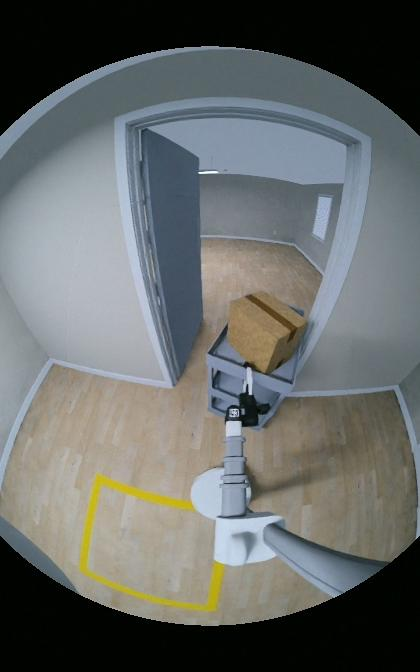

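Request:
move --blocking false --r2 '{"base":{"translate_m":-0.6,"strafe_m":0.04},"pace":"slow"}'

Request:
wait --seconds 7 --cameras '["r2_head_camera","r2_head_left_camera"]'

Scene clock: 1024.23 s.
move: r2 moving
r1: as last shown
r1.lidar_m: 0.65 0.51 3.35 3.78 4.65 3.04 1.63 1.39 1.38 1.32 1.11 1.09
r1.motor_effort: lift_m=+21(21) arm_m=+4(4) wheel_0=+21(22) wheel_1=+6(7) wheel_2=+9(9)
r1.servo_current: wrist_yaw_rad=72(85) wrist_pitch_rad=39(52) wrist_roll_rad=59(59) gripper_m=65(65)
r1.contact_limits: translate_m 1
r1.wrist_depth_mm: - - - 166 208 183 - / - - - 174 210 181 165 / - - - 172 211 182 166 / - - - 164 213 183 167 / - - - 168 219 185 167 / - - 185 168 206 186 167 / - 156 - 163 207 182 -
r2.base_odometry: x=-2.716 y=-4.726 heading=+1.067
r2.turned_by_wheels: +0.000
r2.turned_by_imu: +0.001
r2.base_tilt: forward=-0.6 right=+0.1
r2.lidar_m: 0.56 1.06 1.42 2.39 2.54 1.93 1.88 1.99 2.42 2.31 1.26 0.55
r2.base_status: translate_m moving; strafe_m moving
r2.joint_positions: lift_m=+0.652 arm_m=+0.175 wrist_yaw_rad=+0.001 wrist_pitch_rad=+0.005 wrist_roll_rad=+1.569 gripper_m=-0.008
r2.joint_status: not commanded
r2.measured_speeds: translate_m=-0.049 strafe_m=+0.003 rotate_rad=-0.001 lift_m=+0.000 arm_m=+0.000 wrist_yaw_rad=+0.000 wrist_pitch_rad=+0.000 wrist_roll_rad=+0.000
r2.motor_effort: lift_m=+17(17) arm_m=+3(4) wheel_0=-3(5) wheel_1=-6(6) wheel_2=+13(14)
r2.servo_current: wrist_yaw_rad=33(52) wrist_pitch_rad=39(46) wrist_roll_rad=46(59) gripper_m=150(163)
r2.contact_limits: arm_m 0.05
r2.hand_pose: x=+0.6344 y=-0.0870 z=+0.8290 quat_wxyz=(+0.708, +0.707, +0.002, -0.001) (m; r2's base frame)
r2.wrist_depth_mm: 208 206 123 123 - - - / 185 185 131 130 - - - / 173 172 138 139 - - - / 209 211 148 150 - 732 - / 273 274 160 161 - 640 - / 359 179 178 175 174 163 - / - - 136 - - - -
pictures: none

Scene clock: 1031.03 s.
earlier move: r2 done
r1.base_odometry: x=-2.303 y=+1.113 heading=-0.066
r1.turned_by_wheels: +0.000
r1.turned_by_imu: +0.000
r1.base_tilt: forward=-1.6 right=+1.2
r1.lidar_m: 0.64 0.48 3.34 3.80 4.66 3.04 1.67 1.36 1.38 1.35 1.13 1.09
r1.base_status: not commanded
r1.joint_positions: lift_m=+0.800 arm_m=+0.200 wrist_yaw_rad=+1.381 wrist_pitch_rad=+0.003 wrist_roll_rad=+0.000 gripper_m=-0.034
r1.joint_status: not commanded
r1.measured_speeds: all 0
r1.motor_effort: lift_m=+21(21) arm_m=+4(4) wheel_0=+21(22) wheel_1=+6(7) wheel_2=+9(9)
r1.servo_current: wrist_yaw_rad=65(91) wrist_pitch_rad=39(52) wrist_roll_rad=65(72) gripper_m=65(72)
r1.contact_limits: translate_m 1
r1.hand_pose: x=+0.5112 y=+0.2667 z=+0.9771 quat_wxyz=(+0.771, -0.001, +0.001, +0.637) (m; r1's base frame)
r1.wrist_depth_mm: - - - 166 209 183 - / - - - 174 209 181 165 / - - - 172 211 183 166 / - - - 164 213 183 167 / - - - 168 218 185 167 / - - 185 167 206 186 167 / - 156 - 163 206 182 -
r2.base_odometry: x=-3.034 y=-5.222 heading=+1.066
r2.turned_by_wheels: -0.001
r2.turned_by_imu: -0.001
r2.base_tilt: forward=-0.6 right=+0.1
r2.lidar_m: 0.58 1.60 2.33 2.41 1.75 1.34 1.29 1.37 2.00 2.33 2.03 0.55
r2.base_status: done
r2.joint_positions: lift_m=+0.652 arm_m=+0.175 wrist_yaw_rad=+0.001 wrist_pitch_rad=+0.005 wrist_roll_rad=+1.569 gripper_m=-0.008
r2.joint_status: not commanded
r2.measured_speeds: all 0
r2.motor_effort: lift_m=+17(17) arm_m=+4(4) wheel_0=-7(13) wheel_1=-5(8) wheel_2=+5(14)
r2.servo_current: wrist_yaw_rad=46(65) wrist_pitch_rad=46(59) wrist_roll_rad=46(59) gripper_m=150(163)
r2.contact_limits: arm_m 0.05
r2.hand_pose: x=+0.6343 y=-0.0872 z=+0.8288 quat_wxyz=(+0.708, +0.707, +0.002, -0.002) (m; r2's base frame)
r2.wrist_depth_mm: 256 254 142 143 - - - / 215 213 148 150 - 715 - / 190 189 155 154 - - - / 216 218 161 164 - 788 - / 257 259 169 170 174 - - / 324 177 178 178 175 169 - / - 384 184 - - - -
wait: 6.80 of 7 s (r2 has come to rest)
pictures: r2_head_camera, r2_head_left_camera
Images, in order (width x height): r2_head_camera 420x560, r2_head_left_camera 420x672.

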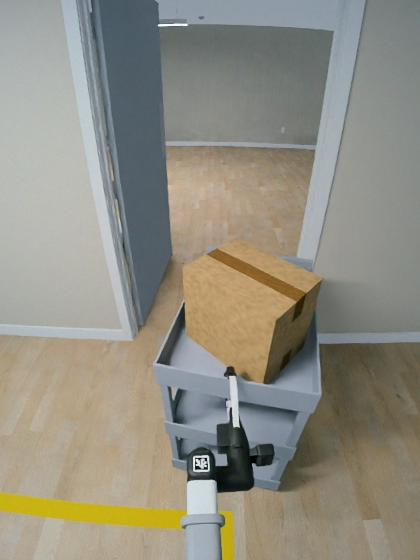

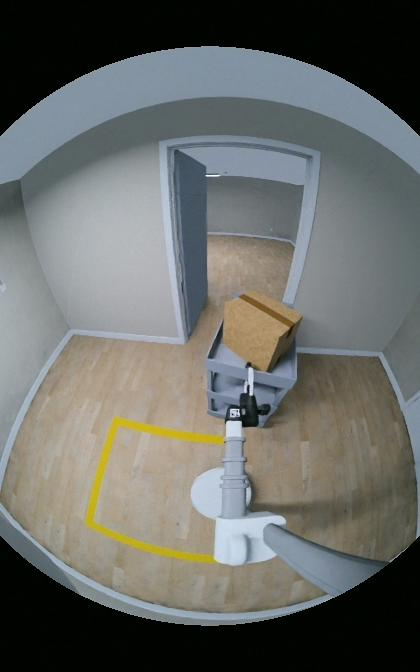

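Request:
move --blocking false --r2 '{"base":{"translate_m":-0.2},"pace":"slow"}'

Request:
wait --seconds 3

Request:
move --blocking false --r2 '{"base":{"translate_m":-0.3,"strafe_m":0.45},"pace":"slow"}'

Request:
wait --seconds 6.5 --cameras '["r2_head_camera","r2_head_left_camera"]'

Scene clock: 1039.60 s.
move: r2 moving
r1: as last shown
r1.lidar_m: 0.64 0.50 3.35 3.83 4.66 3.04 1.67 1.39 1.37 1.35 1.11 1.08
r1.motor_effort: lift_m=+21(21) arm_m=+4(4) wheel_0=+21(22) wheel_1=+7(7) wheel_2=+9(9)
r1.servo_current: wrist_yaw_rad=72(85) wrist_pitch_rad=33(46) wrist_roll_rad=46(59) gripper_m=59(65)
r1.contact_limits: translate_m 1
r1.wrist_depth_mm: - - - 164 209 183 - / - - - 174 208 181 165 / - - - 172 211 182 166 / - - - 164 213 183 167 / - - - 168 218 184 167 / - - 185 167 205 185 168 / - 156 - 164 207 182 -
r2.base_odometry: x=-3.040 y=-5.233 heading=+1.066
r2.turned_by_wheels: +0.000
r2.turned_by_imu: +0.000
r2.base_tilt: forward=-0.6 right=+0.1
r2.lidar_m: 0.58 1.59 2.30 2.40 1.76 1.32 1.28 1.36 1.99 2.30 2.04 0.57
r2.base_status: translate_m moving
r2.joint_positions: lift_m=+0.652 arm_m=+0.175 wrist_yaw_rad=+0.001 wrist_pitch_rad=+0.005 wrist_roll_rad=+1.569 gripper_m=-0.008
r2.joint_status: not commanded
r2.measured_speeds: translate_m=-0.049 strafe_m=+0.000 rotate_rad=+0.002 lift_m=+0.000 arm_m=+0.000 wrist_yaw_rad=+0.000 wrist_pitch_rad=+0.000 wrist_roll_rad=+0.000
r2.motor_effort: lift_m=+17(17) arm_m=+4(4) wheel_0=-8(10) wheel_1=-7(8) wheel_2=+10(11)
r2.servo_current: wrist_yaw_rad=52(59) wrist_pitch_rad=33(52) wrist_roll_rad=46(52) gripper_m=156(156)
r2.contact_limits: arm_m 0.05
r2.hand_pose: x=+0.6343 y=-0.0872 z=+0.8288 quat_wxyz=(+0.708, +0.707, +0.002, -0.002) (m; r2's base frame)
r2.wrist_depth_mm: 258 254 142 143 - - - / 215 213 148 150 - 723 - / 189 190 154 154 - - - / 216 217 161 163 - 788 - / 258 259 169 170 175 - - / 322 177 178 178 177 169 - / - 382 185 - - 131 -
pictures: none

Scene clock: 1042.37 s.
earlier move: r2 done
r1.base_odometry: x=-2.303 y=+1.113 heading=-0.066
r1.turned_by_wheels: +0.000
r1.turned_by_imu: +0.000
r1.base_tilt: forward=-1.6 right=+1.2
r1.lidar_m: 0.63 0.48 3.34 3.79 4.65 3.05 1.63 1.38 1.38 1.34 1.12 1.07
r1.base_status: not commanded
r1.joint_positions: lift_m=+0.800 arm_m=+0.200 wrist_yaw_rad=+1.381 wrist_pitch_rad=+0.003 wrist_roll_rad=+0.000 gripper_m=-0.034
r1.joint_status: not commanded
r1.measured_speeds: all 0
r1.motor_effort: lift_m=+21(21) arm_m=+4(4) wheel_0=+22(22) wheel_1=+7(7) wheel_2=+9(9)
r1.servo_current: wrist_yaw_rad=78(98) wrist_pitch_rad=39(52) wrist_roll_rad=39(78) gripper_m=59(72)
r1.contact_limits: translate_m 1
r1.hand_pose: x=+0.5112 y=+0.2667 z=+0.9771 quat_wxyz=(+0.771, -0.001, +0.001, +0.637) (m; r1's base frame)
r1.wrist_depth_mm: - - - 165 208 183 - / - - - 175 208 181 165 / - - - 172 211 182 166 / - - - 165 213 183 167 / - - - 168 218 184 168 / - - 185 167 206 185 167 / - 156 - 164 207 182 -
r2.base_odometry: x=-3.130 y=-5.396 heading=+1.067
r2.turned_by_wheels: +0.000
r2.turned_by_imu: +0.001
r2.base_tilt: forward=-0.7 right=+0.1
r2.lidar_m: 0.59 1.82 2.48 2.42 1.47 1.14 1.07 1.16 1.71 2.31 2.30 0.57
r2.base_status: done
r2.joint_positions: lift_m=+0.652 arm_m=+0.175 wrist_yaw_rad=+0.001 wrist_pitch_rad=+0.005 wrist_roll_rad=+1.569 gripper_m=-0.008
r2.joint_status: not commanded
r2.measured_speeds: all 0
r2.motor_effort: lift_m=+17(17) arm_m=+4(4) wheel_0=-2(10) wheel_1=-3(8) wheel_2=+8(11)
r2.servo_current: wrist_yaw_rad=52(59) wrist_pitch_rad=46(52) wrist_roll_rad=59(59) gripper_m=150(163)
r2.contact_limits: arm_m 0.05
r2.hand_pose: x=+0.6343 y=-0.0872 z=+0.8288 quat_wxyz=(+0.708, +0.707, +0.002, -0.002) (m; r2's base frame)
r2.wrist_depth_mm: 273 270 147 147 - - - / 224 221 152 154 - 715 - / 191 193 158 157 - - - / 214 217 164 164 - - - / 256 257 171 171 - 732 - / 314 178 178 178 176 169 - / - 364 183 - - - -
wait: 2.77 of 3 s (r2 has come to rest)
pictures: none

Scene clock: 1042.87 s.
move: r2 moving
r1: as last shown
r1.lidar_m: 0.62 0.50 3.33 3.79 4.66 3.05 1.63 1.37 1.38 1.33 1.13 1.09
r1.motor_effort: lift_m=+21(21) arm_m=+4(4) wheel_0=+21(22) wheel_1=+7(7) wheel_2=+9(9)
r1.servo_current: wrist_yaw_rad=59(78) wrist_pitch_rad=39(52) wrist_roll_rad=46(59) gripper_m=65(65)
r1.contact_limits: translate_m 1
r1.wrist_depth_mm: - - - 165 209 183 - / - - - 174 210 181 166 / - - - 173 211 183 166 / - - - 164 212 183 167 / - - - 168 218 184 167 / - - 185 167 206 185 168 / - 156 - 163 207 182 -
r2.base_odometry: x=-3.143 y=-5.398 heading=+1.067
r2.turned_by_wheels: +0.000
r2.turned_by_imu: +0.000
r2.base_tilt: forward=-0.6 right=+0.1
r2.lidar_m: 0.58 1.82 2.48 2.39 1.46 1.11 1.09 1.17 1.66 2.28 2.30 0.59
r2.base_status: translate_m moving; strafe_m moving
r2.joint_positions: lift_m=+0.652 arm_m=+0.175 wrist_yaw_rad=+0.001 wrist_pitch_rad=+0.005 wrist_roll_rad=+1.570 gripper_m=-0.008
r2.joint_status: not commanded
r2.measured_speeds: translate_m=-0.027 strafe_m=+0.041 rotate_rad=-0.008 lift_m=+0.000 arm_m=+0.000 wrist_yaw_rad=-0.003 wrist_pitch_rad=+0.000 wrist_roll_rad=+0.002
r2.motor_effort: lift_m=+17(17) arm_m=+4(4) wheel_0=-10(12) wheel_1=+5(7) wheel_2=+7(11)
r2.servo_current: wrist_yaw_rad=46(59) wrist_pitch_rad=46(46) wrist_roll_rad=46(52) gripper_m=150(156)
r2.contact_limits: arm_m 0.05
r2.hand_pose: x=+0.6343 y=-0.0872 z=+0.8288 quat_wxyz=(+0.708, +0.707, +0.002, -0.002) (m; r2's base frame)
r2.wrist_depth_mm: 281 290 149 150 - - - / 227 224 154 156 - 723 - / 194 196 160 159 - - - / 217 220 166 166 - - - / 256 258 173 172 - - - / 310 178 179 179 177 168 - / - 379 183 - - - -
pictures: none

Scene clock: 1049.07 s.
earlier move: r2 done
r1.base_odometry: x=-2.303 y=+1.113 heading=-0.066
r1.turned_by_wheels: +0.000
r1.turned_by_imu: +0.000
r1.base_tilt: forward=-1.6 right=+1.2
r1.lidar_m: 0.65 0.50 3.35 3.78 4.63 3.04 1.67 1.38 1.37 1.37 1.12 1.07
r1.base_status: not commanded
r1.joint_positions: lift_m=+0.800 arm_m=+0.200 wrist_yaw_rad=+1.381 wrist_pitch_rad=+0.003 wrist_roll_rad=+0.000 gripper_m=-0.034
r1.joint_status: not commanded
r1.measured_speeds: all 0
r1.motor_effort: lift_m=+21(21) arm_m=+4(4) wheel_0=+22(22) wheel_1=+7(7) wheel_2=+9(9)
r1.servo_current: wrist_yaw_rad=52(91) wrist_pitch_rad=46(52) wrist_roll_rad=46(72) gripper_m=65(72)
r1.contact_limits: translate_m 1
r1.hand_pose: x=+0.5112 y=+0.2667 z=+0.9771 quat_wxyz=(+0.771, -0.001, +0.001, +0.637) (m; r1's base frame)
r1.wrist_depth_mm: - - - 165 209 183 - / - - - 175 209 181 165 / - - - 172 211 183 166 / - - - 164 213 183 167 / - - - 168 219 184 167 / - - 185 167 206 185 168 / - 156 - 164 206 181 -
r2.base_odometry: x=-3.669 y=-5.441 heading=+1.066
r2.turned_by_wheels: +0.000
r2.turned_by_imu: -0.003
r2.base_tilt: forward=-0.7 right=+0.0
r2.lidar_m: 0.54 2.17 2.03 1.97 1.04 0.76 0.77 0.82 1.19 2.74 2.75 0.47
r2.base_status: done
r2.joint_positions: lift_m=+0.652 arm_m=+0.175 wrist_yaw_rad=-0.003 wrist_pitch_rad=+0.005 wrist_roll_rad=+1.569 gripper_m=-0.008
r2.joint_status: not commanded
r2.measured_speeds: all 0
r2.motor_effort: lift_m=+17(17) arm_m=+4(4) wheel_0=-8(15) wheel_1=+2(7) wheel_2=+5(11)
r2.servo_current: wrist_yaw_rad=59(59) wrist_pitch_rad=52(52) wrist_roll_rad=39(65) gripper_m=143(163)
r2.contact_limits: arm_m 0.05
r2.hand_pose: x=+0.6340 y=-0.0884 z=+0.8288 quat_wxyz=(+0.708, +0.707, +0.001, -0.003) (m; r2's base frame)
r2.wrist_depth_mm: 140 - - - - - - / 137 - - - - - - / 135 140 - - - - - / 240 243 110 114 114 - 512 / - - 139 134 - 1464 449 / - 165 178 162 173 166 - / - - - - - 342 -
wait: 6.20 of 6.5 s (r2 has come to rest)
pictures: r2_head_camera, r2_head_left_camera
Images, in order (width x height): r2_head_camera 420x560, r2_head_left_camera 420x672.

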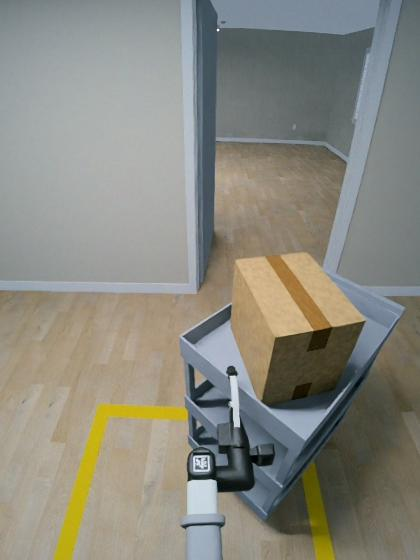

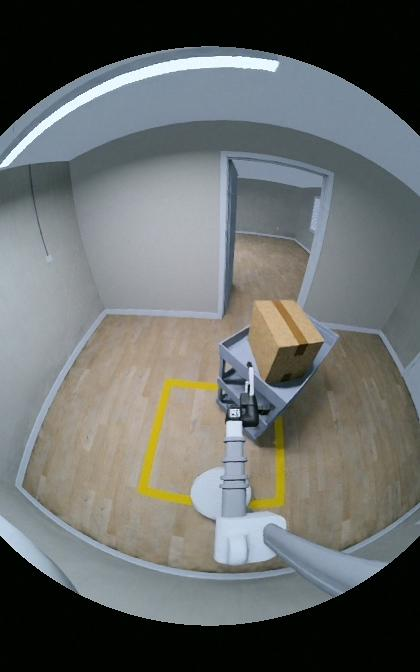

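Request:
move --blocking false --r2 '{"base":{"translate_m":-0.34,"strafe_m":0.28},"pace":"slow"}'

Request:
wait --seconds 6

Request:
move --blocking false --r2 '{"joints":{"arm_m":0.02},"pace":"slow"}'

Request:
wait --seconds 3 --cameras '["r2_head_camera","r2_head_left_camera"]'

Scene clock: 1066.93 s.
move: r2 moving
r1: as last shown
r1.lidar_m: 0.63 0.47 3.35 3.80 4.66 3.05 1.63 1.39 1.39 1.35 1.12 1.08
r1.servo_current: wrist_yaw_rad=65(85) wrist_pitch_rad=52(52) wrist_roll_rad=39(59) gripper_m=65(65)
r1.contact_limits: translate_m 1
r1.wrist_depth_mm: - - - 165 209 183 - / - - - 174 209 181 165 / - - - 172 211 182 166 / - - - 164 212 184 167 / - - - 168 218 184 167 / - - 184 168 206 185 169 / - 156 - 164 206 182 -
r2.base_odometry: x=-3.681 y=-5.446 heading=+1.067
r2.turned_by_wheels: +0.000
r2.turned_by_imu: +0.001
r2.base_tilt: forward=-0.6 right=+0.1
r2.lidar_m: 0.56 2.15 2.02 1.98 1.03 0.78 0.75 0.79 1.18 2.75 2.73 0.46
r2.base_status: translate_m moving; strafe_m moving
r2.joint_positions: lift_m=+0.652 arm_m=+0.175 wrist_yaw_rad=-0.003 wrist_pitch_rad=+0.005 wrist_roll_rad=+1.569 gripper_m=-0.008
r2.joint_status: not commanded
r2.measured_speeds: translate_m=-0.039 strafe_m=+0.032 rotate_rad=+0.001 lift_m=+0.000 arm_m=+0.000 wrist_yaw_rad=+0.000 wrist_pitch_rad=+0.000 wrist_roll_rad=-0.002
r2.motor_effort: lift_m=+17(17) arm_m=+4(4) wheel_0=-9(17) wheel_1=+3(4) wheel_2=+8(8)
r2.servo_current: wrist_yaw_rad=52(52) wrist_pitch_rad=39(46) wrist_roll_rad=46(59) gripper_m=143(156)
r2.contact_limits: arm_m 0.05
r2.hand_pose: x=+0.6340 y=-0.0884 z=+0.8288 quat_wxyz=(+0.708, +0.707, +0.001, -0.003) (m; r2's base frame)
r2.wrist_depth_mm: 139 - - - - - - / 136 - - - - - - / 135 - - - - - - / 242 247 112 113 113 - 508 / - - 138 133 - 1464 439 / - 166 178 162 173 166 - / - - - - - 342 -
pictures: none

Scene clock: 1072.07 s.
earlier move: r2 done
r1.base_odometry: x=-2.303 y=+1.113 heading=-0.066
r1.turned_by_wheels: +0.000
r1.turned_by_imu: +0.000
r1.base_tilt: forward=-1.6 right=+1.2
r1.lidar_m: 0.62 0.50 3.34 3.82 4.65 3.03 1.63 1.37 1.36 1.34 1.13 1.05
r1.base_status: not commanded
r1.joint_positions: lift_m=+0.800 arm_m=+0.200 wrist_yaw_rad=+1.381 wrist_pitch_rad=+0.003 wrist_roll_rad=+0.000 gripper_m=-0.034
r1.joint_status: not commanded
r1.measured_speeds: all 0
r1.motor_effort: lift_m=+21(21) arm_m=+4(4) wheel_0=+21(22) wheel_1=+6(7) wheel_2=+9(9)
r1.servo_current: wrist_yaw_rad=52(91) wrist_pitch_rad=39(52) wrist_roll_rad=59(65) gripper_m=65(72)
r1.contact_limits: translate_m 1
r1.hand_pose: x=+0.5112 y=+0.2667 z=+0.9771 quat_wxyz=(+0.771, -0.001, +0.001, +0.637) (m; r1's base frame)
r1.wrist_depth_mm: - - - 165 209 184 - / - - - 174 210 181 165 / - - - 172 211 183 166 / - - - 164 213 183 167 / - - - 168 217 184 167 / - - 185 168 206 185 168 / - 156 - 163 206 182 -
r2.base_odometry: x=-4.078 y=-5.604 heading=+1.067
r2.turned_by_wheels: +0.000
r2.turned_by_imu: +0.000
r2.base_tilt: forward=-0.7 right=+0.1
r2.lidar_m: 0.54 2.31 1.77 1.35 0.58 0.44 0.39 0.43 0.62 2.15 1.04 0.43
r2.base_status: done
r2.joint_positions: lift_m=+0.652 arm_m=+0.175 wrist_yaw_rad=-0.003 wrist_pitch_rad=+0.005 wrist_roll_rad=+1.569 gripper_m=-0.008
r2.joint_status: not commanded
r2.measured_speeds: all 0
r2.motor_effort: lift_m=+17(17) arm_m=+3(4) wheel_0=-4(17) wheel_1=+4(6) wheel_2=+6(11)
r2.servo_current: wrist_yaw_rad=52(59) wrist_pitch_rad=46(52) wrist_roll_rad=52(65) gripper_m=143(163)
r2.contact_limits: arm_m 0.05
r2.hand_pose: x=+0.6340 y=-0.0884 z=+0.8288 quat_wxyz=(+0.708, +0.706, +0.001, -0.003) (m; r2's base frame)
r2.wrist_depth_mm: - - - - - - - / - - - - - - - / 125 - - - - - - / 211 - - - - - - / - - 112 112 - 1464 436 / - - 161 161 171 166 - / - - - - 345 353 -
wait: 5.13 of 6 s (r2 has come to rest)
pictures: none

Scene clock: 1072.57 s.
move: r2 moving
r1: as last shown
r1.lidar_m: 0.62 0.49 3.35 3.80 4.64 3.02 1.66 1.35 1.36 1.33 1.12 1.08
r1.servo_current: wrist_yaw_rad=65(85) wrist_pitch_rad=39(52) wrist_roll_rad=46(59) gripper_m=65(65)
r1.contact_limits: translate_m 1
r1.wrist_depth_mm: - - - 166 208 183 - / - - - 174 209 181 165 / - - - 172 211 183 166 / - - - 164 213 183 167 / - - - 168 218 184 167 / - - 184 168 206 185 168 / - 156 - 164 207 182 -
r2.base_odometry: x=-4.078 y=-5.604 heading=+1.067
r2.turned_by_wheels: +0.000
r2.turned_by_imu: +0.000
r2.base_tilt: forward=-0.6 right=+0.1
r2.lidar_m: 0.53 2.32 1.75 1.39 0.58 0.43 0.40 0.45 0.65 2.16 1.04 0.42
r2.base_status: not commanded
r2.joint_positions: lift_m=+0.652 arm_m=+0.163 wrist_yaw_rad=-0.003 wrist_pitch_rad=+0.005 wrist_roll_rad=+1.569 gripper_m=-0.008
r2.joint_status: arm_m moving
r2.measured_speeds: translate_m=+0.000 strafe_m=+0.000 rotate_rad=+0.000 lift_m=+0.000 arm_m=-0.048 wrist_yaw_rad=+0.000 wrist_pitch_rad=+0.000 wrist_roll_rad=+0.000
r2.motor_effort: lift_m=+17(17) arm_m=-10(12) wheel_0=-4(4) wheel_1=+3(4) wheel_2=+6(6)
r2.servo_current: wrist_yaw_rad=39(52) wrist_pitch_rad=46(52) wrist_roll_rad=46(59) gripper_m=156(156)
r2.hand_pose: x=+0.6216 y=-0.0884 z=+0.8288 quat_wxyz=(+0.708, +0.706, +0.001, -0.003) (m; r2's base frame)
r2.wrist_depth_mm: - - - - - - - / - - - - - - - / 125 - - - - - - / 208 - - - - - - / - - 112 113 - 1397 436 / - - 160 161 171 166 - / - - - - 340 353 -
pictures: none

Scene clock: 1074.90 s.
earlier move: r2 done
r1.base_odometry: x=-2.303 y=+1.113 heading=-0.066
r1.turned_by_wheels: +0.000
r1.turned_by_imu: +0.000
r1.base_tilt: forward=-1.6 right=+1.2
r1.lidar_m: 0.65 0.50 3.33 3.83 4.65 3.02 1.64 1.38 1.36 1.34 1.12 1.05
r1.base_status: not commanded
r1.joint_positions: lift_m=+0.800 arm_m=+0.200 wrist_yaw_rad=+1.381 wrist_pitch_rad=+0.003 wrist_roll_rad=+0.000 gripper_m=-0.034
r1.joint_status: not commanded
r1.measured_speeds: all 0
r1.motor_effort: lift_m=+21(21) arm_m=+4(4) wheel_0=+21(22) wheel_1=+7(7) wheel_2=+9(9)
r1.servo_current: wrist_yaw_rad=91(98) wrist_pitch_rad=46(52) wrist_roll_rad=39(65) gripper_m=65(65)
r1.contact_limits: translate_m 1
r1.hand_pose: x=+0.5112 y=+0.2667 z=+0.9771 quat_wxyz=(+0.771, -0.001, +0.001, +0.637) (m; r1's base frame)
r1.wrist_depth_mm: - - - 166 209 183 - / - - - 174 210 181 165 / - - - 172 211 183 166 / - - - 163 213 183 167 / - - - 168 217 184 167 / - - 185 168 206 186 168 / - 156 - 164 206 182 -
r2.base_odometry: x=-4.078 y=-5.604 heading=+1.067
r2.turned_by_wheels: +0.000
r2.turned_by_imu: +0.001
r2.base_tilt: forward=-0.6 right=+0.1
r2.lidar_m: 0.41 2.32 1.77 1.39 0.56 0.43 0.40 0.43 0.65 2.17 3.18 0.32
r2.base_status: not commanded
r2.joint_positions: lift_m=+0.652 arm_m=+0.020 wrist_yaw_rad=+0.001 wrist_pitch_rad=+0.005 wrist_roll_rad=+1.569 gripper_m=-0.008
r2.joint_status: all done
r2.measured_speeds: all 0
r2.motor_effort: lift_m=+17(17) arm_m=-8(13) wheel_0=-1(4) wheel_1=+3(4) wheel_2=+6(6)
r2.servo_current: wrist_yaw_rad=39(59) wrist_pitch_rad=46(52) wrist_roll_rad=46(59) gripper_m=150(163)
r2.hand_pose: x=+0.4796 y=-0.0870 z=+0.8288 quat_wxyz=(+0.708, +0.706, +0.002, -0.001) (m; r2's base frame)
r2.wrist_depth_mm: 140 - - - - - - / 137 - - - - - - / 135 - - - - - - / 215 218 108 109 109 - 508 / - - 127 127 - 1537 455 / - - 172 163 174 167 - / - - - - 338 345 -
wait: 2.33 of 3 s (r2 has come to rest)
pictures: r2_head_camera, r2_head_left_camera
Images, in order (width x height): r2_head_camera 420x560, r2_head_left_camera 420x672.

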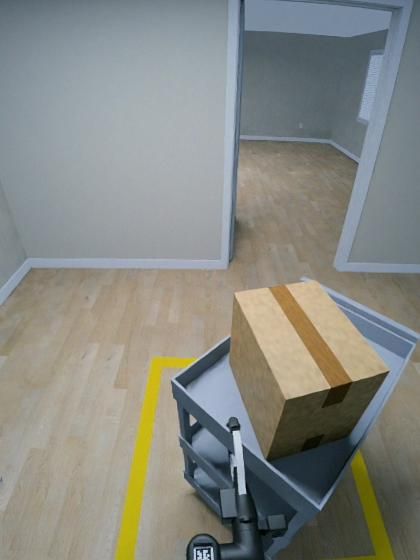

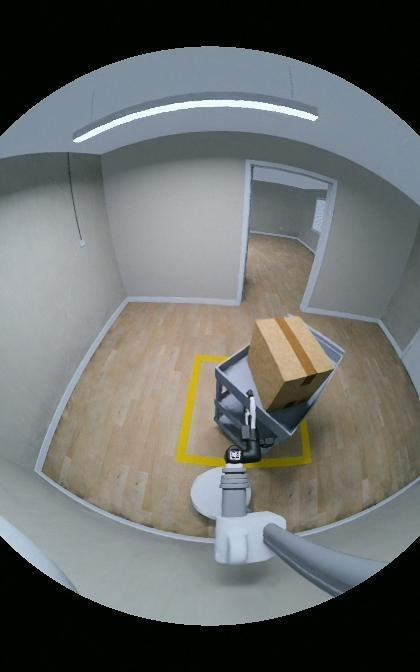

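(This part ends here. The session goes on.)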